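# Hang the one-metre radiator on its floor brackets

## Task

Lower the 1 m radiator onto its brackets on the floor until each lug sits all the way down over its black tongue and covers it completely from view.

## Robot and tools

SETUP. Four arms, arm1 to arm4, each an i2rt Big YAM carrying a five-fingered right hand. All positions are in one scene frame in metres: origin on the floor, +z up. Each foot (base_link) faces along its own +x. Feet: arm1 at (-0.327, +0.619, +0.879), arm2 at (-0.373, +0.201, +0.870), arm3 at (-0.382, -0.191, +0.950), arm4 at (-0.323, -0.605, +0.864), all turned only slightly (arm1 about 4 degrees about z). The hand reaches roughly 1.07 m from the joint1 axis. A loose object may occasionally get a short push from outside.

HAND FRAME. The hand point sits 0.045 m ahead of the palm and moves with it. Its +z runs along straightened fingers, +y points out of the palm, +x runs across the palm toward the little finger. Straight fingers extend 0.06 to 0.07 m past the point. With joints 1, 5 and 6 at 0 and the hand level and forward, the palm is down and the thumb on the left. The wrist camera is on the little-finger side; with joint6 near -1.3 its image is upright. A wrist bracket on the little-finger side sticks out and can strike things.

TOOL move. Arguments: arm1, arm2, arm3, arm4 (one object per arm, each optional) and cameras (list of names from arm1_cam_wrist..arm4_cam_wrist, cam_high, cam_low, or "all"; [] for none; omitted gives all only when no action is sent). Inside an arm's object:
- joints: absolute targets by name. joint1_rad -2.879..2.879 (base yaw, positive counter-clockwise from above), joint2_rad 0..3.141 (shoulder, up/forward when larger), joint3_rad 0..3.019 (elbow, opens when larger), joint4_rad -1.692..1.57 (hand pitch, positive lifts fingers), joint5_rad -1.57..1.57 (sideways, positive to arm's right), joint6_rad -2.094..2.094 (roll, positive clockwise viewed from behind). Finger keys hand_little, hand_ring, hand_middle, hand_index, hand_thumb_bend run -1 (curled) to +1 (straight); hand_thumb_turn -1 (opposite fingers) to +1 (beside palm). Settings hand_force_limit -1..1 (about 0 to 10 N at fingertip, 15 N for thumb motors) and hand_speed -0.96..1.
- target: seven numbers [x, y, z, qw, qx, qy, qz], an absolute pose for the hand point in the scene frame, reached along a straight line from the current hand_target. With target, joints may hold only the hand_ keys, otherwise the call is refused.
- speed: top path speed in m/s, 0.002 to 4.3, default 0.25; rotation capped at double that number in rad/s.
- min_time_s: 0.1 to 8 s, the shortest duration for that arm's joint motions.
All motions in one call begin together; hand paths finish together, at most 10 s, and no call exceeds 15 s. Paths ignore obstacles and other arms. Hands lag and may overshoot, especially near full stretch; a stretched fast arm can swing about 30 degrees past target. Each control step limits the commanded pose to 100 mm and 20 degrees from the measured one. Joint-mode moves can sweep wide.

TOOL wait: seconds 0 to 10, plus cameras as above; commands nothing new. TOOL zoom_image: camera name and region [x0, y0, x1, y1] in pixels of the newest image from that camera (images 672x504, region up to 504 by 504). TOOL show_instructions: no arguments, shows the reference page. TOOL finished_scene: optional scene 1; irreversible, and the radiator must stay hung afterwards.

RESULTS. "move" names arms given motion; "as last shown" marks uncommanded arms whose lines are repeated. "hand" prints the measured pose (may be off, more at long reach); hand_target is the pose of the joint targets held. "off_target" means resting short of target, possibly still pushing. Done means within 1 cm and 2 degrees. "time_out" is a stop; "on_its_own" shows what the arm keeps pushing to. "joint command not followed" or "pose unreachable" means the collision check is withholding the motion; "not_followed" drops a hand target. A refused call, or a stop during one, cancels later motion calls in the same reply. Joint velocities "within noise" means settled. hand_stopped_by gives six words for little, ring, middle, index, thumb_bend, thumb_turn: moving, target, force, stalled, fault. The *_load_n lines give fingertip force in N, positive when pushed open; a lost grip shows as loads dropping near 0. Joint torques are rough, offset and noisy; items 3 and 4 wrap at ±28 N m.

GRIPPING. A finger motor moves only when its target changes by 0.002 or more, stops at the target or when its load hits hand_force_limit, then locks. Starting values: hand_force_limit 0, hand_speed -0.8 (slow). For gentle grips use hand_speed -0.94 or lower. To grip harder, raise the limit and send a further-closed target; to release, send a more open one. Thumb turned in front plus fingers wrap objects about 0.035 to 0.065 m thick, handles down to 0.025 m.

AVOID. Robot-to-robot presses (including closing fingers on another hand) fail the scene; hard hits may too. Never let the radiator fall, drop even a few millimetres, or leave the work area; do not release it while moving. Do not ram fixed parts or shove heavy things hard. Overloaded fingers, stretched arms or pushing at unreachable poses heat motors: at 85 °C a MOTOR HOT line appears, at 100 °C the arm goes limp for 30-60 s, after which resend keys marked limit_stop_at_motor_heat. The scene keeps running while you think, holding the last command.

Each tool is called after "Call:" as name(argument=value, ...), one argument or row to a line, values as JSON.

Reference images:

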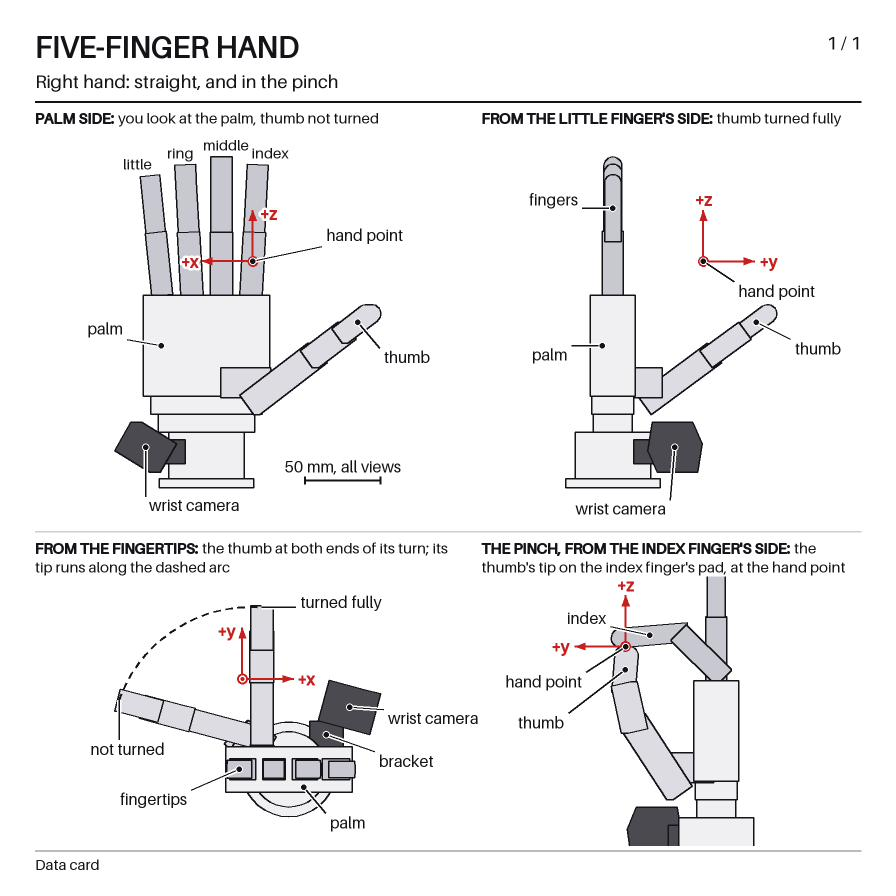

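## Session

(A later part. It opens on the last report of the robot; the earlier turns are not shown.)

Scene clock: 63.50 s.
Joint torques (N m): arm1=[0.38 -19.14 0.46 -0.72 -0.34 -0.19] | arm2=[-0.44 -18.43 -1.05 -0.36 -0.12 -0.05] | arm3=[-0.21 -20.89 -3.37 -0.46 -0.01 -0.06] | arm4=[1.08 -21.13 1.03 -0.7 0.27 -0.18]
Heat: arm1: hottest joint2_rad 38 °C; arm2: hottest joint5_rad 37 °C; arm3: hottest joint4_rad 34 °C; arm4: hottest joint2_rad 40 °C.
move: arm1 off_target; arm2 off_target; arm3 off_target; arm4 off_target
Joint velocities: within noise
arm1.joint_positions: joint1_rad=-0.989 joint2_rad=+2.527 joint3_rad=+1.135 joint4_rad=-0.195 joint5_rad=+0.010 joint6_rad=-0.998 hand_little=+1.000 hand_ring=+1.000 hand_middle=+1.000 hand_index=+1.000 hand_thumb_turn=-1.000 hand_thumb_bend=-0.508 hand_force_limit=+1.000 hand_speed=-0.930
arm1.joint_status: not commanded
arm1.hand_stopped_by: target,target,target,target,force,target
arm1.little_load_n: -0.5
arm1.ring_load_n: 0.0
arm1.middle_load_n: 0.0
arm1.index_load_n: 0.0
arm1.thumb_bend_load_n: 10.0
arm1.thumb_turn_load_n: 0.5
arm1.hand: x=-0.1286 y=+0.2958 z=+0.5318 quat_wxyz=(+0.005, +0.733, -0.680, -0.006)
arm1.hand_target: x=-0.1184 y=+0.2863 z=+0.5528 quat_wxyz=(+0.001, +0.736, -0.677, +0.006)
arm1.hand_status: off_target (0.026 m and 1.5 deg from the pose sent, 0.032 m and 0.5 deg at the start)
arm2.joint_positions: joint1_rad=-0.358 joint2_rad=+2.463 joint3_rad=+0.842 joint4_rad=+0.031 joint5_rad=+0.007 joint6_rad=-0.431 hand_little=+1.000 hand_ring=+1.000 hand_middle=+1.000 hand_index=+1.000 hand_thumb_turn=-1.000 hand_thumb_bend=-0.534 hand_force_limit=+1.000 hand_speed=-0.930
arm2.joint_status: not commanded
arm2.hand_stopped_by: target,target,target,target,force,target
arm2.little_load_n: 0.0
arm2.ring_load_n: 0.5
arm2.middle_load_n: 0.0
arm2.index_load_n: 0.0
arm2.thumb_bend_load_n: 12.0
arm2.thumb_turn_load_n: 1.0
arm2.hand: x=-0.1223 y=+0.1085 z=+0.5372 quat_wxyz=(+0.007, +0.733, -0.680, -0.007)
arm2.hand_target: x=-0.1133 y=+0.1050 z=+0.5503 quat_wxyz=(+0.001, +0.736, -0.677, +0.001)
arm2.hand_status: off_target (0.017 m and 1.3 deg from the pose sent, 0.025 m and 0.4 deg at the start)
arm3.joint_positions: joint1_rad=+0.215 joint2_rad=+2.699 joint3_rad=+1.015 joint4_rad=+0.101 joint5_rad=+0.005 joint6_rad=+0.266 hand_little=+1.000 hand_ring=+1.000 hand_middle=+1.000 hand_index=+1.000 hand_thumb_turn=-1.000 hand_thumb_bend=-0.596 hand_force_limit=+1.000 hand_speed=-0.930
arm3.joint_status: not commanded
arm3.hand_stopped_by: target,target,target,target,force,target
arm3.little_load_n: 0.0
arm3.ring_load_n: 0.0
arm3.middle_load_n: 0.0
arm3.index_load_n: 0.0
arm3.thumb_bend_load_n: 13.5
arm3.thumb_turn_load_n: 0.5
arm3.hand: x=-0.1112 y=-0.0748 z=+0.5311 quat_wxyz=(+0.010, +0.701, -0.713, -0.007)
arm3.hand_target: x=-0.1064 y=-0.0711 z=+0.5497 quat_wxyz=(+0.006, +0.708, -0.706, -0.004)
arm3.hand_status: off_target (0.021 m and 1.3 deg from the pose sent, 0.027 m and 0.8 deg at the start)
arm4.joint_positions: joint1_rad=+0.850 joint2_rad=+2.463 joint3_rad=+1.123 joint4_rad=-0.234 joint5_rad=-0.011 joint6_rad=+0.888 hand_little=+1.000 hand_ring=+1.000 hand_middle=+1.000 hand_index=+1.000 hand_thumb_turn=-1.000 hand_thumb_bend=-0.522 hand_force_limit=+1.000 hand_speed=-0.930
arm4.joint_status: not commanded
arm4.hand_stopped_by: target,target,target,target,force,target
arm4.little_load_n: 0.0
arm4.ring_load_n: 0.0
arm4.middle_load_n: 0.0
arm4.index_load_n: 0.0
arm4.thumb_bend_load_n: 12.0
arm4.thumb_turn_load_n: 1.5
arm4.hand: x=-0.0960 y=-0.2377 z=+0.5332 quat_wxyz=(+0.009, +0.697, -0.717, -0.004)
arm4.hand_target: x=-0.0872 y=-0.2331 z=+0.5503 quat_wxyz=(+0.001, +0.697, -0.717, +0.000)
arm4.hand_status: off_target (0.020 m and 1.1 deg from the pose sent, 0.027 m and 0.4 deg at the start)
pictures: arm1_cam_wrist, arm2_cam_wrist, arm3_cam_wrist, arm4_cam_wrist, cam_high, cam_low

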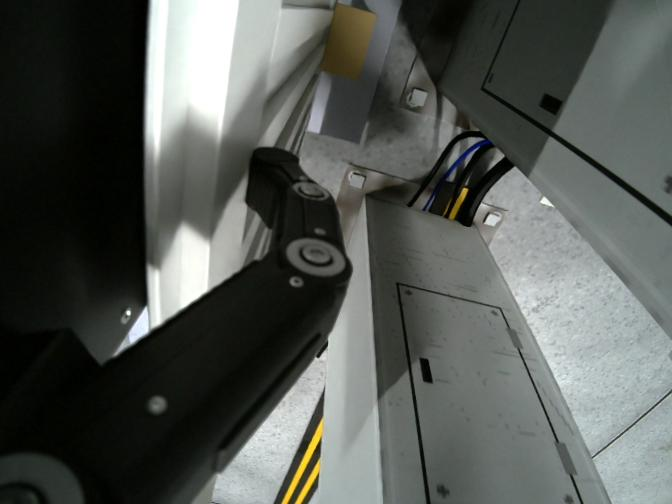

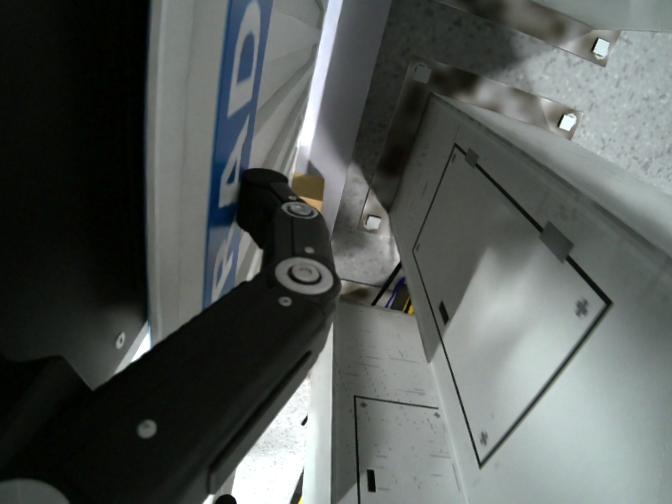

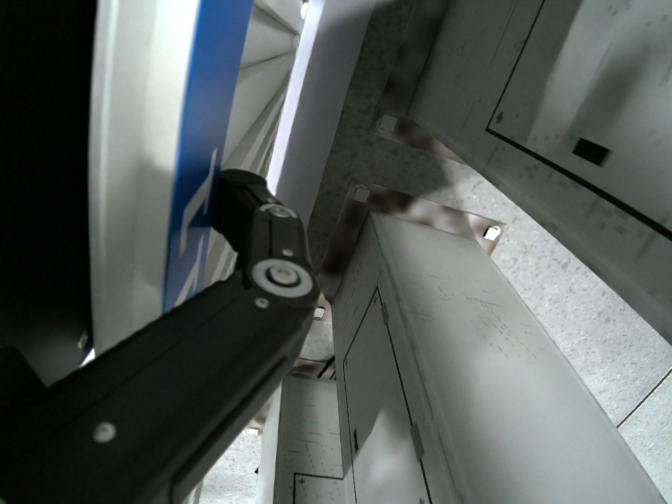

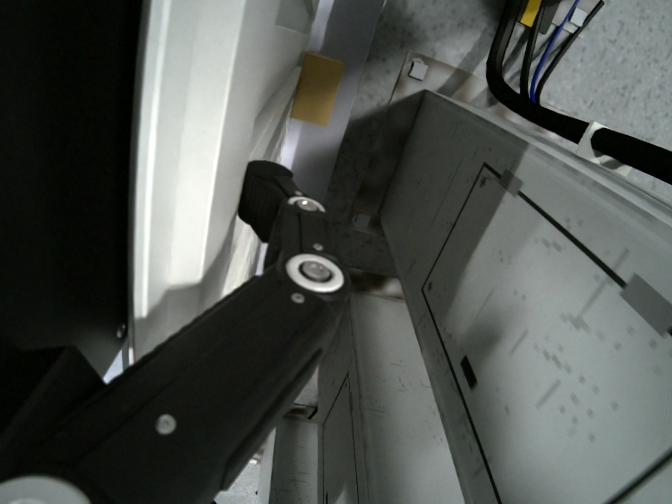

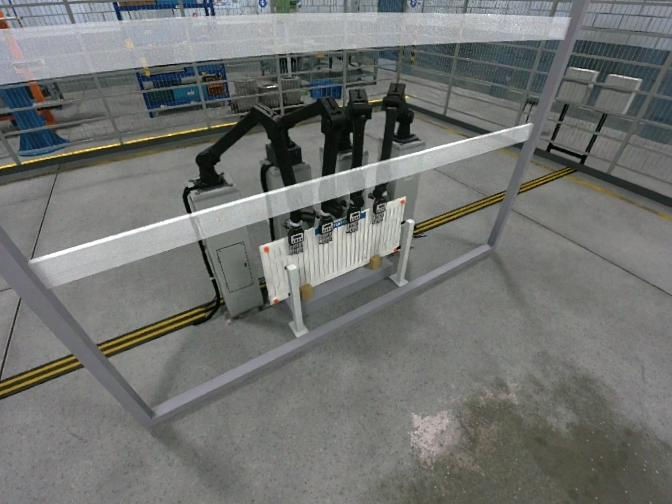

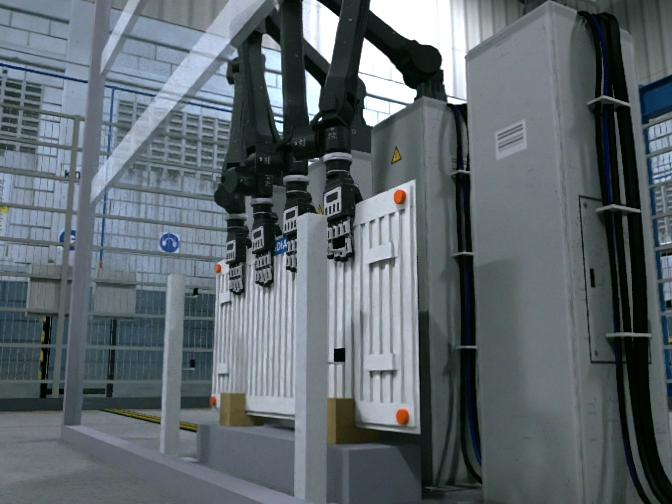

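Call:
move(
  arm1={"target": [-0.117, 0.285, 0.517, 0.001, 0.736, -0.677, 0.006], "speed": 0.04},
  arm2={"target": [-0.111, 0.105, 0.514, 0.001, 0.736, -0.677, 0.001], "speed": 0.04},
  arm3={"target": [-0.104, -0.071, 0.514, 0.006, 0.708, -0.706, -0.004], "speed": 0.04},
  arm4={"target": [-0.087, -0.233, 0.514, 0.001, 0.697, -0.717, 0.0], "speed": 0.04},
)

Call:
move(
  arm1={"joints": {"hand_thumb_bend": -0.4, "hand_speed": -0.8}},
  arm2={"joints": {"hand_thumb_bend": -0.4, "hand_speed": -0.8}},
  arm3={"joints": {"hand_thumb_bend": -0.4, "hand_speed": -0.8}},
  arm4={"joints": {"hand_thumb_bend": -0.4, "hand_speed": -0.8}},
  cameras=["all"],
)

Scene clock: 81.20 s.
Joint torques (N m): arm1=[0.38 -12.63 3.9 0.75 -0.05 -0.25] | arm2=[-0.44 -10.05 2.78 1.58 0.11 -0.02] | arm3=[-0.44 -12.51 1.65 0.62 0.02 -0.08] | arm4=[1.03 -14.15 4.29 1.09 0.13 -0.12]
Heat: arm1: hottest joint2_rad 40 °C; arm2: hottest joint5_rad 37 °C; arm3: hottest joint2_rad 34 °C; arm4: hottest joint2_rad 41 °C.
move: arm1 off_target; arm2 off_target; arm3 off_target; arm4 off_target
Joint velocities: within noise
arm1.joint_positions: joint1_rad=-0.989 joint2_rad=+2.531 joint3_rad=+1.146 joint4_rad=-0.195 joint5_rad=+0.001 joint6_rad=-0.992 hand_little=+1.000 hand_ring=+1.000 hand_middle=+1.000 hand_index=+1.000 hand_thumb_turn=-1.000 hand_thumb_bend=-0.508 hand_force_limit=+1.000 hand_speed=-0.930
arm1.joint_status: not commanded
arm1.hand_stopped_by: target,target,target,target,force,target
arm1.little_load_n: 0.0
arm1.ring_load_n: 0.0
arm1.middle_load_n: 0.0
arm1.index_load_n: 0.5
arm1.thumb_bend_load_n: 12.0
arm1.thumb_turn_load_n: 1.0
arm1.hand: x=-0.1237 y=+0.2928 z=+0.5302 quat_wxyz=(+0.001, +0.731, -0.682, -0.001)
arm1.hand_target: x=-0.1172 y=+0.2854 z=+0.5177 quat_wxyz=(+0.001, +0.736, -0.677, +0.006)
arm1.hand_status: off_target (0.017 m and 1.2 deg from the pose sent, 0.022 m and 1.5 deg at the start)
arm2.joint_positions: joint1_rad=-0.358 joint2_rad=+2.465 joint3_rad=+0.859 joint4_rad=+0.031 joint5_rad=+0.001 joint6_rad=-0.431 hand_little=+1.000 hand_ring=+1.000 hand_middle=+1.000 hand_index=+1.000 hand_thumb_turn=-1.000 hand_thumb_bend=-0.534 hand_force_limit=+1.000 hand_speed=-0.930
arm2.joint_status: not commanded
arm2.hand_stopped_by: target,target,target,target,force,target
arm2.little_load_n: 0.0
arm2.ring_load_n: 0.0
arm2.middle_load_n: 0.0
arm2.index_load_n: 0.0
arm2.thumb_bend_load_n: 13.0
arm2.thumb_turn_load_n: 1.5
arm2.hand: x=-0.1128 y=+0.1063 z=+0.5351 quat_wxyz=(+0.002, +0.733, -0.680, -0.002)
arm2.hand_target: x=-0.1117 y=+0.1053 z=+0.5154 quat_wxyz=(+0.001, +0.736, -0.677, +0.001)
arm2.hand_status: off_target (0.021 m and 0.6 deg from the pose sent, 0.026 m and 1.3 deg at the start)
arm3.joint_positions: joint1_rad=+0.215 joint2_rad=+2.702 joint3_rad=+1.034 joint4_rad=+0.096 joint5_rad=+0.004 joint6_rad=+0.264 hand_little=+1.000 hand_ring=+1.000 hand_middle=+1.000 hand_index=+1.000 hand_thumb_turn=-1.000 hand_thumb_bend=-0.596 hand_force_limit=+1.000 hand_speed=-0.930
arm3.joint_status: not commanded
arm3.hand_stopped_by: target,target,target,target,force,target
arm3.little_load_n: 0.0
arm3.ring_load_n: 0.0
arm3.middle_load_n: 0.0
arm3.index_load_n: 0.0
arm3.thumb_bend_load_n: 14.0
arm3.thumb_turn_load_n: 0.0
arm3.hand: x=-0.1015 y=-0.0723 z=+0.5287 quat_wxyz=(+0.005, +0.701, -0.713, -0.004)
arm3.hand_target: x=-0.1044 y=-0.0713 z=+0.5147 quat_wxyz=(+0.006, +0.708, -0.706, -0.004)
arm3.hand_status: off_target (0.015 m and 1.1 deg from the pose sent, 0.019 m and 1.3 deg at the start)
arm4.joint_positions: joint1_rad=+0.849 joint2_rad=+2.467 joint3_rad=+1.132 joint4_rad=-0.231 joint5_rad=-0.007 joint6_rad=+0.887 hand_little=+1.000 hand_ring=+1.000 hand_middle=+1.000 hand_index=+1.000 hand_thumb_turn=-1.000 hand_thumb_bend=-0.522 hand_force_limit=+1.000 hand_speed=-0.930
arm4.joint_status: not commanded
arm4.hand_stopped_by: target,target,target,target,force,target
arm4.little_load_n: 0.0
arm4.ring_load_n: 0.0
arm4.middle_load_n: 0.0
arm4.index_load_n: 0.0
arm4.thumb_bend_load_n: 13.5
arm4.thumb_turn_load_n: 0.5
arm4.hand: x=-0.0918 y=-0.2349 z=+0.5318 quat_wxyz=(+0.005, +0.697, -0.717, -0.002)
arm4.hand_target: x=-0.0874 y=-0.2334 z=+0.5149 quat_wxyz=(+0.001, +0.697, -0.717, +0.000)
arm4.hand_status: off_target (0.019 m and 0.6 deg from the pose sent, 0.022 m and 1.1 deg at the start)
pictures: none

Scene clock: 82.37 s.
Joint torques (N m): arm1=[0.62 -14.97 1.99 0.49 0.07 -0.24] | arm2=[-0.44 -13.86 0.29 0.73 0.12 -0.02] | arm3=[-0.44 -14.86 -0.03 0.62 0.01 -0.03] | arm4=[1.08 -16.32 2.7 0.44 0.06 -0.1]
Heat: arm1: hottest joint2_rad 40 °C; arm2: hottest joint5_rad 37 °C; arm3: hottest joint2_rad 34 °C; arm4: hottest joint2_rad 41 °C.
move: arm1 done; arm2 done; arm3 done; arm4 done
Joint velocities: within noise
arm1.joint_positions: joint1_rad=-0.989 joint2_rad=+2.561 joint3_rad=+1.170 joint4_rad=-0.189 joint5_rad=-0.003 joint6_rad=-0.993 hand_little=+1.000 hand_ring=+1.000 hand_middle=+1.000 hand_index=+1.000 hand_thumb_turn=-1.000 hand_thumb_bend=-0.400 hand_force_limit=+1.000 hand_speed=-0.800
arm1.joint_status: all done
arm1.hand_stopped_by: target,target,target,target,target,target
arm1.little_load_n: 0.0
arm1.ring_load_n: 0.0
arm1.middle_load_n: 0.0
arm1.index_load_n: 0.0
arm1.thumb_bend_load_n: 0.0
arm1.thumb_turn_load_n: 0.0
arm1.hand: x=-0.1217 y=+0.2913 z=+0.5191 quat_wxyz=(-0.001, +0.731, -0.682, -0.001)
arm1.hand_target: x=-0.1173 y=+0.2854 z=+0.5177 quat_wxyz=(+0.001, +0.736, -0.677, +0.006)
arm1.hand_status: not commanded
arm2.joint_positions: joint1_rad=-0.358 joint2_rad=+2.510 joint3_rad=+0.886 joint4_rad=+0.051 joint5_rad=+0.000 joint6_rad=-0.431 hand_little=+1.000 hand_ring=+1.000 hand_middle=+1.000 hand_index=+1.000 hand_thumb_turn=-1.000 hand_thumb_bend=-0.400 hand_force_limit=+1.000 hand_speed=-0.800
arm2.joint_status: all done
arm2.hand_stopped_by: target,target,target,target,target,target
arm2.little_load_n: 0.0
arm2.ring_load_n: 0.5
arm2.middle_load_n: 0.0
arm2.index_load_n: 0.0
arm2.thumb_bend_load_n: -0.5
arm2.thumb_turn_load_n: 0.0
arm2.hand: x=-0.1115 y=+0.1059 z=+0.5201 quat_wxyz=(+0.001, +0.733, -0.680, -0.001)
arm2.hand_target: x=-0.1117 y=+0.1053 z=+0.5154 quat_wxyz=(+0.001, +0.736, -0.677, +0.001)
arm2.hand_status: not commanded
arm3.joint_positions: joint1_rad=+0.215 joint2_rad=+2.727 joint3_rad=+1.054 joint4_rad=+0.096 joint5_rad=+0.004 joint6_rad=+0.261 hand_little=+1.000 hand_ring=+1.000 hand_middle=+1.000 hand_index=+1.000 hand_thumb_turn=-1.000 hand_thumb_bend=-0.400 hand_force_limit=+1.000 hand_speed=-0.800
arm3.joint_status: all done
arm3.hand_stopped_by: target,target,target,target,target,target
arm3.little_load_n: 0.0
arm3.ring_load_n: 0.0
arm3.middle_load_n: 0.0
arm3.index_load_n: 0.0
arm3.thumb_bend_load_n: 0.0
arm3.thumb_turn_load_n: 0.0
arm3.hand: x=-0.1030 y=-0.0728 z=+0.5198 quat_wxyz=(+0.007, +0.703, -0.711, -0.005)
arm3.hand_target: x=-0.1044 y=-0.0712 z=+0.5147 quat_wxyz=(+0.006, +0.708, -0.706, -0.004)
arm3.hand_status: not commanded
arm4.joint_positions: joint1_rad=+0.849 joint2_rad=+2.495 joint3_rad=+1.150 joint4_rad=-0.215 joint5_rad=-0.005 joint6_rad=+0.887 hand_little=+1.000 hand_ring=+1.000 hand_middle=+1.000 hand_index=+1.000 hand_thumb_turn=-1.000 hand_thumb_bend=-0.400 hand_force_limit=+1.000 hand_speed=-0.800
arm4.joint_status: all done
arm4.hand_stopped_by: target,target,target,target,target,target
arm4.little_load_n: 0.0
arm4.ring_load_n: 0.0
arm4.middle_load_n: 0.0
arm4.index_load_n: 0.0
arm4.thumb_bend_load_n: 0.0
arm4.thumb_turn_load_n: 0.0
arm4.hand: x=-0.0897 y=-0.2331 z=+0.5212 quat_wxyz=(+0.002, +0.697, -0.717, -0.001)
arm4.hand_target: x=-0.0875 y=-0.2336 z=+0.5148 quat_wxyz=(+0.001, +0.697, -0.717, +0.000)
arm4.hand_status: not commanded
pictures: arm1_cam_wrist, arm2_cam_wrist, arm3_cam_wrist, arm4_cam_wrist, cam_high, cam_low

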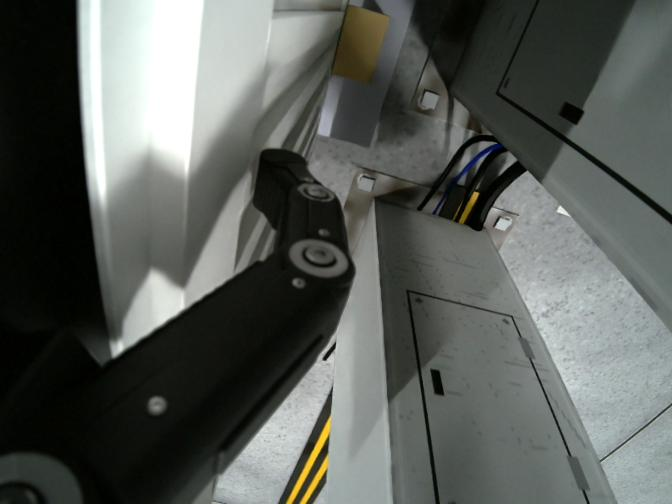

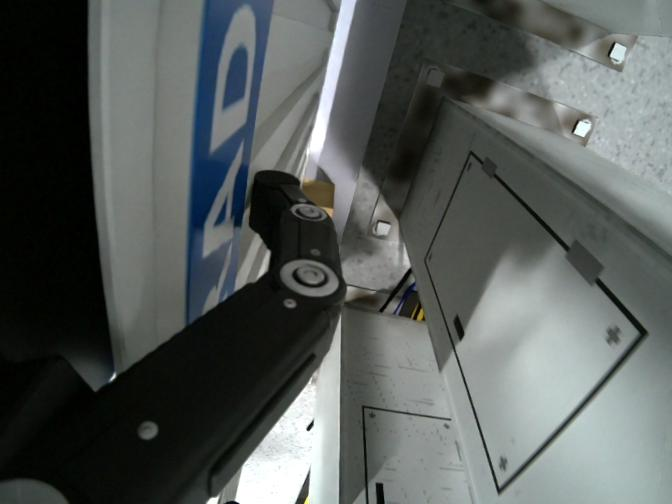

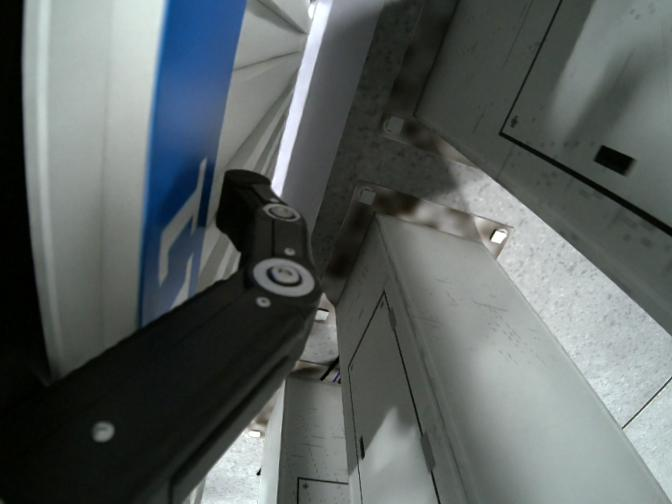

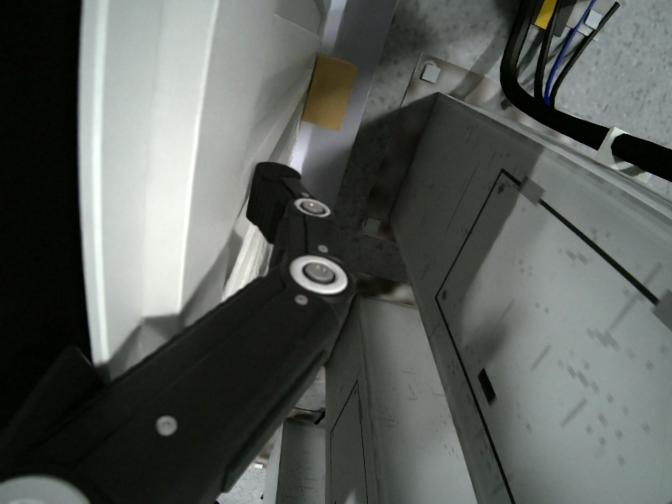

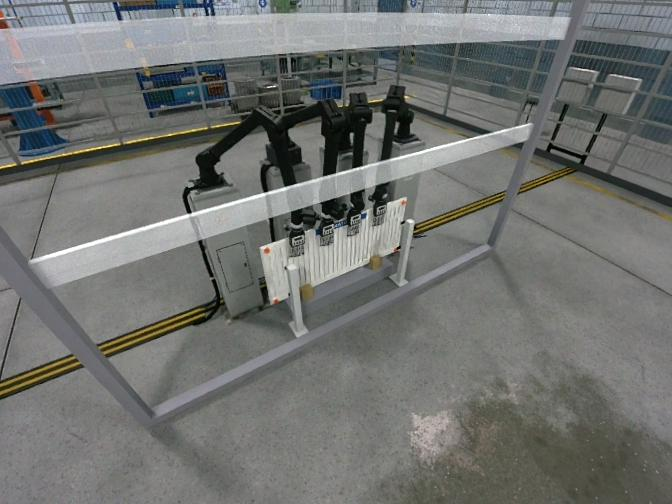

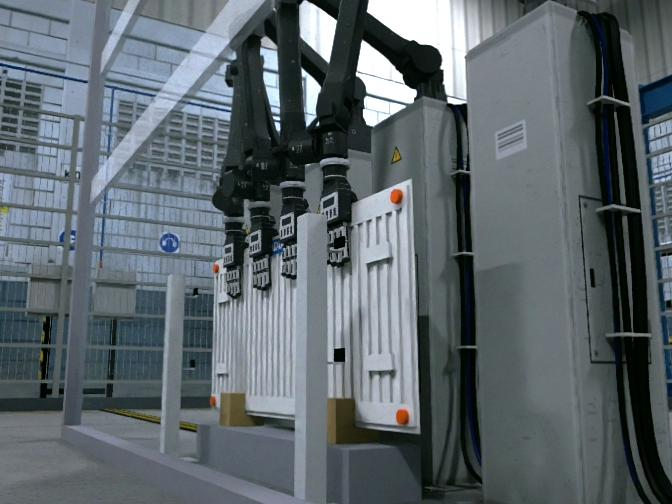

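Call:
move(
  arm1={"joints": {"hand_thumb_bend": -1.0, "hand_speed": -0.85}},
  arm2={"joints": {"hand_thumb_bend": -1.0, "hand_speed": -0.85}},
  arm3={"joints": {"hand_thumb_bend": -1.0, "hand_speed": -0.85}},
  arm4={"joints": {"hand_thumb_bend": -1.0, "hand_speed": -0.85}},
)

Scene clock: 85.83 s.
Joint torques (N m): arm1=[0.44 -15.09 1.95 0.44 0.07 -0.24] | arm2=[-0.26 -13.86 0.28 0.59 0.12 -0.01] | arm3=[-0.44 -14.86 -0.03 0.61 0.02 -0.03] | arm4=[1.2 -15.97 2.59 0.35 0.08 -0.11]
Heat: arm1: hottest joint2_rad 40 °C; arm2: hottest joint5_rad 37 °C; arm3: hottest joint2_rad 34 °C; arm4: hottest joint2_rad 41 °C.
move: arm1 off_target; arm2 off_target; arm3 off_target; arm4 off_target
Joint velocities: within noise
arm1.joint_positions: joint1_rad=-0.989 joint2_rad=+2.561 joint3_rad=+1.170 joint4_rad=-0.189 joint5_rad=-0.003 joint6_rad=-0.992 hand_little=+1.000 hand_ring=+1.000 hand_middle=+1.000 hand_index=+1.000 hand_thumb_turn=-1.000 hand_thumb_bend=-0.511 hand_force_limit=+1.000 hand_speed=-0.850
arm1.joint_status: hand_thumb_bend off_target (ended at -0.511, target -1.000); the others done
arm1.hand_stopped_by: target,target,target,target,force,target
arm1.little_load_n: 0.0
arm1.ring_load_n: 0.0
arm1.middle_load_n: 0.0
arm1.index_load_n: 0.0
arm1.thumb_bend_load_n: 14.0
arm1.thumb_turn_load_n: 1.0
arm1.hand: x=-0.1217 y=+0.2914 z=+0.5191 quat_wxyz=(-0.001, +0.731, -0.682, -0.001)
arm1.hand_target: x=-0.1172 y=+0.2854 z=+0.5177 quat_wxyz=(+0.001, +0.736, -0.677, +0.006)
arm1.hand_status: not commanded
arm2.joint_positions: joint1_rad=-0.358 joint2_rad=+2.510 joint3_rad=+0.886 joint4_rad=+0.051 joint5_rad=+0.001 joint6_rad=-0.430 hand_little=+1.000 hand_ring=+1.000 hand_middle=+1.000 hand_index=+1.000 hand_thumb_turn=-1.000 hand_thumb_bend=-0.540 hand_force_limit=+1.000 hand_speed=-0.850
arm2.joint_status: hand_thumb_bend off_target (ended at -0.540, target -1.000); the others done
arm2.hand_stopped_by: target,target,target,target,force,target
arm2.little_load_n: 0.0
arm2.ring_load_n: 0.0
arm2.middle_load_n: 0.0
arm2.index_load_n: 0.0
arm2.thumb_bend_load_n: 14.5
arm2.thumb_turn_load_n: 2.0
arm2.hand: x=-0.1115 y=+0.1058 z=+0.5201 quat_wxyz=(+0.002, +0.733, -0.681, -0.001)
arm2.hand_target: x=-0.1116 y=+0.1052 z=+0.5155 quat_wxyz=(+0.001, +0.736, -0.677, +0.001)
arm2.hand_status: not commanded
arm3.joint_positions: joint1_rad=+0.215 joint2_rad=+2.728 joint3_rad=+1.054 joint4_rad=+0.096 joint5_rad=+0.004 joint6_rad=+0.261 hand_little=+1.000 hand_ring=+1.000 hand_middle=+1.000 hand_index=+1.000 hand_thumb_turn=-1.000 hand_thumb_bend=-0.603 hand_force_limit=+1.000 hand_speed=-0.850
arm3.joint_status: hand_thumb_bend off_target (ended at -0.603, target -1.000); the others done
arm3.hand_stopped_by: target,target,target,target,force,target
arm3.little_load_n: 0.0
arm3.ring_load_n: 0.0
arm3.middle_load_n: 0.0
arm3.index_load_n: 0.0
arm3.thumb_bend_load_n: 15.5
arm3.thumb_turn_load_n: 0.5
arm3.hand: x=-0.1032 y=-0.0729 z=+0.5197 quat_wxyz=(+0.007, +0.703, -0.711, -0.005)
arm3.hand_target: x=-0.1044 y=-0.0712 z=+0.5147 quat_wxyz=(+0.006, +0.708, -0.706, -0.004)
arm3.hand_status: not commanded
arm4.joint_positions: joint1_rad=+0.849 joint2_rad=+2.495 joint3_rad=+1.150 joint4_rad=-0.215 joint5_rad=-0.005 joint6_rad=+0.887 hand_little=+1.000 hand_ring=+1.000 hand_middle=+1.000 hand_index=+1.000 hand_thumb_turn=-1.000 hand_thumb_bend=-0.524 hand_force_limit=+1.000 hand_speed=-0.850
arm4.joint_status: hand_thumb_bend off_target (ended at -0.524, target -1.000); the others done
arm4.hand_stopped_by: target,target,target,target,force,target
arm4.little_load_n: 0.0
arm4.ring_load_n: 0.0
arm4.middle_load_n: 0.5
arm4.index_load_n: 0.5
arm4.thumb_bend_load_n: 15.5
arm4.thumb_turn_load_n: 1.0
arm4.hand: x=-0.0898 y=-0.2332 z=+0.5211 quat_wxyz=(+0.002, +0.697, -0.717, -0.001)
arm4.hand_target: x=-0.0875 y=-0.2336 z=+0.5148 quat_wxyz=(+0.001, +0.697, -0.717, +0.000)
arm4.hand_status: not commanded
pictures: none

Call:
move(
  arm1={"joints": {"hand_thumb_bend": -0.45, "hand_speed": -0.8}},
  arm2={"joints": {"hand_thumb_bend": -0.45, "hand_speed": -0.8}},
)

Call:
move(
  arm1={"joints": {"hand_thumb_bend": -1.0, "hand_speed": -0.6}},
  arm2={"joints": {"hand_thumb_bend": -1.0, "hand_speed": -0.3}},
)

Scene clock: 87.03 s.
Joint torques (N m): arm1=[0.5 -14.8 2.02 0.46 0.08 -0.24] | arm2=[-0.15 -13.8 0.21 0.68 0.09 -0.03] | arm3=[-0.44 -14.92 -0.03 0.61 0.01 -0.03] | arm4=[1.26 -16.38 2.62 0.32 0.06 -0.11]
Heat: arm1: hottest joint2_rad 40 °C; arm2: hottest joint5_rad 37 °C; arm3: hottest joint2_rad 34 °C; arm4: hottest joint2_rad 41 °C.
move: arm1 done; arm2 done
Joint velocities: within noise
arm1.joint_positions: joint1_rad=-0.989 joint2_rad=+2.561 joint3_rad=+1.170 joint4_rad=-0.189 joint5_rad=-0.003 joint6_rad=-0.993 hand_little=+1.000 hand_ring=+1.000 hand_middle=+1.000 hand_index=+1.000 hand_thumb_turn=-1.000 hand_thumb_bend=-0.450 hand_force_limit=+1.000 hand_speed=-0.800
arm1.joint_status: all done
arm1.hand_stopped_by: target,target,target,target,target,target
arm1.little_load_n: 0.0
arm1.ring_load_n: 0.0
arm1.middle_load_n: 0.0
arm1.index_load_n: 0.0
arm1.thumb_bend_load_n: 0.0
arm1.thumb_turn_load_n: 0.0
arm1.hand: x=-0.1217 y=+0.2913 z=+0.5191 quat_wxyz=(-0.001, +0.732, -0.682, -0.001)
arm1.hand_target: x=-0.1172 y=+0.2854 z=+0.5177 quat_wxyz=(+0.001, +0.736, -0.677, +0.006)
arm1.hand_status: not commanded
arm2.joint_positions: joint1_rad=-0.358 joint2_rad=+2.510 joint3_rad=+0.886 joint4_rad=+0.051 joint5_rad=+0.001 joint6_rad=-0.430 hand_little=+1.000 hand_ring=+1.000 hand_middle=+1.000 hand_index=+1.000 hand_thumb_turn=-1.000 hand_thumb_bend=-0.450 hand_force_limit=+1.000 hand_speed=-0.800
arm2.joint_status: all done
arm2.hand_stopped_by: target,target,target,target,target,target
arm2.little_load_n: 0.0
arm2.ring_load_n: 0.0
arm2.middle_load_n: 0.0
arm2.index_load_n: 0.0
arm2.thumb_bend_load_n: 0.0
arm2.thumb_turn_load_n: 0.0
arm2.hand: x=-0.1115 y=+0.1058 z=+0.5201 quat_wxyz=(+0.002, +0.733, -0.681, -0.001)
arm2.hand_target: x=-0.1116 y=+0.1052 z=+0.5155 quat_wxyz=(+0.001, +0.736, -0.677, +0.001)
arm2.hand_status: not commanded
arm3, arm4: as last shown
arm3.thumb_turn_load_n: 0.0
arm4.middle_load_n: 0.0
arm4.index_load_n: 0.0
pictures: none

Scene clock: 88.30 s.
Joint torques (N m): arm1=[0.73 -14.86 1.96 0.5 0.04 -0.24] | arm2=[-0.32 -13.86 0.28 0.69 0.05 -0.09] | arm3=[-0.38 -14.92 -0.05 0.62 0.03 -0.03] | arm4=[0.97 -16.09 2.62 0.43 0.11 -0.13]
Heat: arm1: hottest joint2_rad 40 °C; arm2: hottest joint5_rad 37 °C; arm3: hottest joint2_rad 34 °C; arm4: hottest joint2_rad 41 °C.
move: arm1 off_target; arm2 off_target
Joint velocities: within noise
arm1.joint_positions: joint1_rad=-0.989 joint2_rad=+2.562 joint3_rad=+1.170 joint4_rad=-0.189 joint5_rad=-0.001 joint6_rad=-0.992 hand_little=+1.000 hand_ring=+1.000 hand_middle=+1.000 hand_index=+1.000 hand_thumb_turn=-1.000 hand_thumb_bend=-0.513 hand_force_limit=+1.000 hand_speed=-0.600
arm1.joint_status: hand_thumb_bend off_target (ended at -0.513, target -1.000); the others done
arm1.hand_stopped_by: target,target,target,target,force,target
arm1.little_load_n: 0.0
arm1.ring_load_n: 0.0
arm1.middle_load_n: 0.0
arm1.index_load_n: 0.0
arm1.thumb_bend_load_n: 14.5
arm1.thumb_turn_load_n: 1.0
arm1.hand: x=-0.1221 y=+0.2913 z=+0.5190 quat_wxyz=(+0.000, +0.731, -0.682, -0.001)
arm1.hand_target: x=-0.1172 y=+0.2854 z=+0.5177 quat_wxyz=(+0.001, +0.736, -0.677, +0.006)
arm1.hand_status: not commanded
arm2.joint_positions: joint1_rad=-0.358 joint2_rad=+2.511 joint3_rad=+0.886 joint4_rad=+0.051 joint5_rad=+0.003 joint6_rad=-0.425 hand_little=+1.000 hand_ring=+1.000 hand_middle=+1.000 hand_index=+1.000 hand_thumb_turn=-1.000 hand_thumb_bend=-0.567 hand_force_limit=+1.000 hand_speed=-0.300
arm2.joint_status: hand_thumb_bend off_target (ended at -0.567, target -1.000); the others done
arm2.hand_stopped_by: target,target,target,target,force,target
arm2.little_load_n: 0.0
arm2.ring_load_n: 0.0
arm2.middle_load_n: 0.0
arm2.index_load_n: 0.0
arm2.thumb_bend_load_n: 19.0
arm2.thumb_turn_load_n: 2.0
arm2.hand: x=-0.1116 y=+0.1058 z=+0.5198 quat_wxyz=(+0.002, +0.731, -0.682, +0.000)
arm2.hand_target: x=-0.1116 y=+0.1052 z=+0.5155 quat_wxyz=(+0.001, +0.736, -0.677, +0.001)
arm2.hand_status: not commanded
arm3, arm4: as last shown
arm3.thumb_bend_load_n: 15.0
arm3.thumb_turn_load_n: 0.5
arm3.hand: x=-0.1034 y=-0.0729 z=+0.5196 quat_wxyz=(+0.008, +0.703, -0.711, -0.005)
arm4.thumb_bend_load_n: 15.0
pictures: none

Call:
move(
  arm1={"joints": {"hand_thumb_bend": -0.48, "hand_speed": -0.8}},
  arm3={"joints": {"hand_thumb_bend": -0.55, "hand_speed": -0.8}},
  arm4={"joints": {"hand_thumb_bend": -0.49, "hand_speed": -0.8}},
)

Call:
move(
  arm1={"joints": {"hand_thumb_bend": -1.0, "hand_speed": 0.2}},
  arm3={"joints": {"hand_thumb_bend": -1.0, "hand_speed": -0.1}},
  arm4={"joints": {"hand_thumb_bend": -1.0, "hand_speed": -0.1}},
)

Scene clock: 89.33 s.
Joint torques (N m): arm1=[0.62 -14.92 2.04 0.43 0.02 -0.24] | arm2=[-0.44 -14.15 0.29 0.61 0.02 -0.11] | arm3=[-0.38 -14.92 -0.03 0.61 0.03 -0.03] | arm4=[1.14 -16.32 2.7 0.47 0.07 -0.14]
Heat: arm1: hottest joint2_rad 40 °C; arm2: hottest joint5_rad 37 °C; arm3: hottest joint2_rad 34 °C; arm4: hottest joint2_rad 41 °C.
move: arm1 done; arm3 done; arm4 done
Joint velocities: within noise
arm1.joint_positions: joint1_rad=-0.989 joint2_rad=+2.562 joint3_rad=+1.170 joint4_rad=-0.189 joint5_rad=-0.001 joint6_rad=-0.992 hand_little=+1.000 hand_ring=+1.000 hand_middle=+1.000 hand_index=+1.000 hand_thumb_turn=-1.000 hand_thumb_bend=-0.478 hand_force_limit=+1.000 hand_speed=-0.800
arm1.joint_status: all done
arm1.hand_stopped_by: target,target,target,target,target,target
arm1.little_load_n: 0.0
arm1.ring_load_n: 0.0
arm1.middle_load_n: 0.0
arm1.index_load_n: 0.5
arm1.thumb_bend_load_n: 4.0
arm1.thumb_turn_load_n: 0.0
arm1.hand: x=-0.1221 y=+0.2913 z=+0.5190 quat_wxyz=(+0.000, +0.731, -0.682, -0.001)
arm1.hand_target: x=-0.1172 y=+0.2854 z=+0.5177 quat_wxyz=(+0.001, +0.736, -0.677, +0.006)
arm1.hand_status: not commanded
arm2: as last shown
arm2.joint_positions: joint1_rad=-0.358 joint2_rad=+2.511 joint3_rad=+0.886 joint4_rad=+0.051 joint5_rad=+0.003 joint6_rad=-0.423 hand_little=+1.000 hand_ring=+1.000 hand_middle=+1.000 hand_index=+1.000 hand_thumb_turn=-1.000 hand_thumb_bend=-0.567 hand_force_limit=+1.000 hand_speed=-0.300
arm2.middle_load_n: 0.5
arm2.hand: x=-0.1116 y=+0.1059 z=+0.5198 quat_wxyz=(+0.002, +0.730, -0.683, +0.000)
arm3.joint_positions: joint1_rad=+0.215 joint2_rad=+2.728 joint3_rad=+1.054 joint4_rad=+0.096 joint5_rad=+0.004 joint6_rad=+0.261 hand_little=+1.000 hand_ring=+1.000 hand_middle=+1.000 hand_index=+1.000 hand_thumb_turn=-1.000 hand_thumb_bend=-0.546 hand_force_limit=+1.000 hand_speed=-0.800
arm3.joint_status: all done
arm3.hand_stopped_by: target,target,target,target,target,target
arm3.little_load_n: 0.0
arm3.ring_load_n: 0.0
arm3.middle_load_n: 0.0
arm3.index_load_n: 0.0
arm3.thumb_bend_load_n: 8.0
arm3.thumb_turn_load_n: 0.0
arm3.hand: x=-0.1034 y=-0.0729 z=+0.5196 quat_wxyz=(+0.008, +0.703, -0.711, -0.005)
arm3.hand_target: x=-0.1044 y=-0.0712 z=+0.5147 quat_wxyz=(+0.006, +0.708, -0.706, -0.004)
arm3.hand_status: not commanded
arm4.joint_positions: joint1_rad=+0.849 joint2_rad=+2.495 joint3_rad=+1.150 joint4_rad=-0.215 joint5_rad=-0.005 joint6_rad=+0.887 hand_little=+1.000 hand_ring=+1.000 hand_middle=+1.000 hand_index=+1.000 hand_thumb_turn=-1.000 hand_thumb_bend=-0.488 hand_force_limit=+1.000 hand_speed=-0.800
arm4.joint_status: all done
arm4.hand_stopped_by: target,target,target,target,target,target
arm4.little_load_n: 0.0
arm4.ring_load_n: 0.0
arm4.middle_load_n: 0.5
arm4.index_load_n: 0.0
arm4.thumb_bend_load_n: 3.0
arm4.thumb_turn_load_n: 0.0
arm4.hand: x=-0.0898 y=-0.2332 z=+0.5211 quat_wxyz=(+0.002, +0.697, -0.717, -0.001)
arm4.hand_target: x=-0.0875 y=-0.2336 z=+0.5148 quat_wxyz=(+0.001, +0.697, -0.717, +0.000)
arm4.hand_status: not commanded
pictures: none

Scene clock: 90.10 s.
Joint torques (N m): arm1=[0.62 -15.33 1.94 0.49 0.01 -0.25] | arm2=[-0.44 -13.8 0.28 0.75 -0.01 -0.09] | arm3=[-0.38 -14.92 -0.06 0.62 0.04 -0.04] | arm4=[0.97 -15.68 2.67 0.4 0.11 -0.18]
Heat: arm1: hottest joint2_rad 40 °C; arm2: hottest joint5_rad 37 °C; arm3: hottest joint2_rad 34 °C; arm4: hottest joint2_rad 41 °C.
move: arm1 off_target; arm3 off_target; arm4 off_target
Joint velocities: within noise
arm1.joint_positions: joint1_rad=-0.989 joint2_rad=+2.562 joint3_rad=+1.170 joint4_rad=-0.189 joint5_rad=-0.001 joint6_rad=-0.991 hand_little=+1.000 hand_ring=+1.000 hand_middle=+1.000 hand_index=+1.000 hand_thumb_turn=-1.000 hand_thumb_bend=-0.514 hand_force_limit=+1.000 hand_speed=+0.200
arm1.joint_status: hand_thumb_bend off_target (ended at -0.514, target -1.000); the others done
arm1.hand_stopped_by: target,target,target,target,force,target
arm1.little_load_n: 0.0
arm1.ring_load_n: 0.0
arm1.middle_load_n: 0.0
arm1.index_load_n: 0.0
arm1.thumb_bend_load_n: 15.0
arm1.thumb_turn_load_n: 1.5
arm1.hand: x=-0.1222 y=+0.2915 z=+0.5189 quat_wxyz=(+0.000, +0.731, -0.683, -0.002)
arm1.hand_target: x=-0.1173 y=+0.2855 z=+0.5176 quat_wxyz=(+0.001, +0.736, -0.677, +0.006)
arm1.hand_status: not commanded
arm2: as last shown
arm2.joint_positions: joint1_rad=-0.358 joint2_rad=+2.511 joint3_rad=+0.886 joint4_rad=+0.051 joint5_rad=+0.004 joint6_rad=-0.423 hand_little=+1.000 hand_ring=+1.000 hand_middle=+1.000 hand_index=+1.000 hand_thumb_turn=-1.000 hand_thumb_bend=-0.567 hand_force_limit=+1.000 hand_speed=-0.300
arm2.middle_load_n: 0.0
arm2.thumb_bend_load_n: 18.5
arm2.thumb_turn_load_n: 2.5
arm2.hand: x=-0.1118 y=+0.1058 z=+0.5197 quat_wxyz=(+0.003, +0.730, -0.683, +0.000)
arm2.hand_target: x=-0.1117 y=+0.1052 z=+0.5154 quat_wxyz=(+0.001, +0.736, -0.677, +0.001)
arm3.joint_positions: joint1_rad=+0.215 joint2_rad=+2.728 joint3_rad=+1.054 joint4_rad=+0.096 joint5_rad=+0.004 joint6_rad=+0.261 hand_little=+1.000 hand_ring=+1.000 hand_middle=+1.000 hand_index=+1.000 hand_thumb_turn=-1.000 hand_thumb_bend=-0.617 hand_force_limit=+1.000 hand_speed=-0.100
arm3.joint_status: hand_thumb_bend off_target (ended at -0.617, target -1.000); the others done
arm3.hand_stopped_by: target,target,target,target,force,target
arm3.little_load_n: 0.0
arm3.ring_load_n: 0.0
arm3.middle_load_n: 0.0
arm3.index_load_n: 0.0
arm3.thumb_bend_load_n: 17.0
arm3.thumb_turn_load_n: 0.0
arm3.hand: x=-0.1034 y=-0.0729 z=+0.5196 quat_wxyz=(+0.008, +0.703, -0.711, -0.005)
arm3.hand_target: x=-0.1044 y=-0.0712 z=+0.5147 quat_wxyz=(+0.006, +0.708, -0.706, -0.004)
arm3.hand_status: not commanded
arm4.joint_positions: joint1_rad=+0.849 joint2_rad=+2.495 joint3_rad=+1.150 joint4_rad=-0.215 joint5_rad=-0.005 joint6_rad=+0.887 hand_little=+1.000 hand_ring=+1.000 hand_middle=+1.000 hand_index=+1.000 hand_thumb_turn=-1.000 hand_thumb_bend=-0.539 hand_force_limit=+1.000 hand_speed=-0.100
arm4.joint_status: hand_thumb_bend off_target (ended at -0.539, target -1.000); the others done
arm4.hand_stopped_by: target,target,target,target,force,target
arm4.little_load_n: 0.0
arm4.ring_load_n: 0.5
arm4.middle_load_n: 0.0
arm4.index_load_n: 0.0
arm4.thumb_bend_load_n: 20.0
arm4.thumb_turn_load_n: 1.0
arm4.hand: x=-0.0899 y=-0.2332 z=+0.5211 quat_wxyz=(+0.002, +0.697, -0.717, -0.001)
arm4.hand_target: x=-0.0874 y=-0.2336 z=+0.5149 quat_wxyz=(+0.001, +0.697, -0.717, +0.000)
arm4.hand_status: not commanded
pictures: none

Call:
move(
  arm1={"joints": {"hand_thumb_bend": -0.2, "hand_speed": 0}},
)

Call:
move(
  arm1={"joints": {"hand_thumb_bend": -1.0, "hand_speed": 0.1}},
)

Scene clock: 91.03 s.
Joint torques (N m): arm1=[0.56 -15.03 1.96 0.43 0.02 -0.24] | arm2=[0.15 -13.86 0.28 0.76 0 -0.1] | arm3=[-0.38 -14.97 -0.03 0.61 0.03 -0.03] | arm4=[0.67 -16.09 2.58 0.42 0.05 -0.13]
Heat: arm1: hottest joint2_rad 40 °C; arm2: hottest joint5_rad 37 °C; arm3: hottest joint2_rad 34 °C; arm4: hottest joint2_rad 41 °C.
move: arm1 done
Joint velocities: within noise
arm1.joint_positions: joint1_rad=-0.989 joint2_rad=+2.562 joint3_rad=+1.170 joint4_rad=-0.189 joint5_rad=-0.001 joint6_rad=-0.993 hand_little=+1.000 hand_ring=+1.000 hand_middle=+1.000 hand_index=+1.000 hand_thumb_turn=-1.000 hand_thumb_bend=-0.200 hand_force_limit=+1.000 hand_speed=+0.000
arm1.joint_status: all done
arm1.hand_stopped_by: target,target,target,target,target,target
arm1.little_load_n: 0.0
arm1.ring_load_n: 0.0
arm1.middle_load_n: 0.5
arm1.index_load_n: 0.0
arm1.thumb_bend_load_n: 0.0
arm1.thumb_turn_load_n: 0.5
arm1.hand: x=-0.1223 y=+0.2913 z=+0.5189 quat_wxyz=(+0.000, +0.732, -0.682, -0.002)
arm1.hand_target: x=-0.1173 y=+0.2855 z=+0.5176 quat_wxyz=(+0.001, +0.736, -0.677, +0.006)
arm1.hand_status: not commanded
arm2, arm3, arm4: as last shown
arm2.hand: x=-0.1118 y=+0.1059 z=+0.5197 quat_wxyz=(+0.003, +0.730, -0.683, +0.000)
arm2.hand_target: x=-0.1117 y=+0.1053 z=+0.5154 quat_wxyz=(+0.001, +0.736, -0.677, +0.001)
arm3.thumb_turn_load_n: 0.5
arm4.ring_load_n: 0.0
pictures: none

Scene clock: 91.93 s.
Joint torques (N m): arm1=[0.32 -14.86 2.02 0.49 0 -0.26] | arm2=[-0.26 -13.8 0.27 0.66 -0.01 -0.11] | arm3=[-0.38 -14.92 -0.05 0.61 0.04 -0.03] | arm4=[0.56 -15.85 2.67 0.34 0.1 -0.15]
Heat: arm1: hottest joint2_rad 40 °C; arm2: hottest joint5_rad 37 °C; arm3: hottest joint2_rad 34 °C; arm4: hottest joint2_rad 41 °C.
move: arm1 off_target
Joint velocities: within noise
arm1.joint_positions: joint1_rad=-0.989 joint2_rad=+2.562 joint3_rad=+1.170 joint4_rad=-0.189 joint5_rad=+0.000 joint6_rad=-0.992 hand_little=+1.000 hand_ring=+1.000 hand_middle=+1.000 hand_index=+1.000 hand_thumb_turn=-1.000 hand_thumb_bend=-0.526 hand_force_limit=+1.000 hand_speed=+0.100
arm1.joint_status: hand_thumb_bend off_target (ended at -0.526, target -1.000); the others done
arm1.hand_stopped_by: target,target,target,target,force,target
arm1.little_load_n: 0.0
arm1.ring_load_n: 0.0
arm1.middle_load_n: 0.0
arm1.index_load_n: 0.0
arm1.thumb_bend_load_n: 18.5
arm1.thumb_turn_load_n: 1.5
arm1.hand: x=-0.1225 y=+0.2915 z=+0.5188 quat_wxyz=(+0.000, +0.731, -0.682, -0.002)
arm1.hand_target: x=-0.1173 y=+0.2855 z=+0.5176 quat_wxyz=(+0.001, +0.736, -0.677, +0.006)
arm1.hand_status: not commanded
arm2, arm3, arm4: as last shown
arm2.hand: x=-0.1118 y=+0.1058 z=+0.5197 quat_wxyz=(+0.003, +0.730, -0.683, +0.000)
arm2.hand_target: x=-0.1117 y=+0.1052 z=+0.5154 quat_wxyz=(+0.001, +0.736, -0.677, +0.001)
arm3.joint_positions: joint1_rad=+0.215 joint2_rad=+2.728 joint3_rad=+1.054 joint4_rad=+0.096 joint5_rad=+0.003 joint6_rad=+0.261 hand_little=+1.000 hand_ring=+1.000 hand_middle=+1.000 hand_index=+1.000 hand_thumb_turn=-1.000 hand_thumb_bend=-0.617 hand_force_limit=+1.000 hand_speed=-0.100
arm3.thumb_bend_load_n: 16.5
arm3.hand: x=-0.1034 y=-0.0728 z=+0.5196 quat_wxyz=(+0.007, +0.703, -0.711, -0.006)
arm3.hand_target: x=-0.1043 y=-0.0712 z=+0.5147 quat_wxyz=(+0.006, +0.708, -0.706, -0.004)
arm4.hand: x=-0.0899 y=-0.2331 z=+0.5211 quat_wxyz=(+0.003, +0.697, -0.717, -0.002)
pictures: none


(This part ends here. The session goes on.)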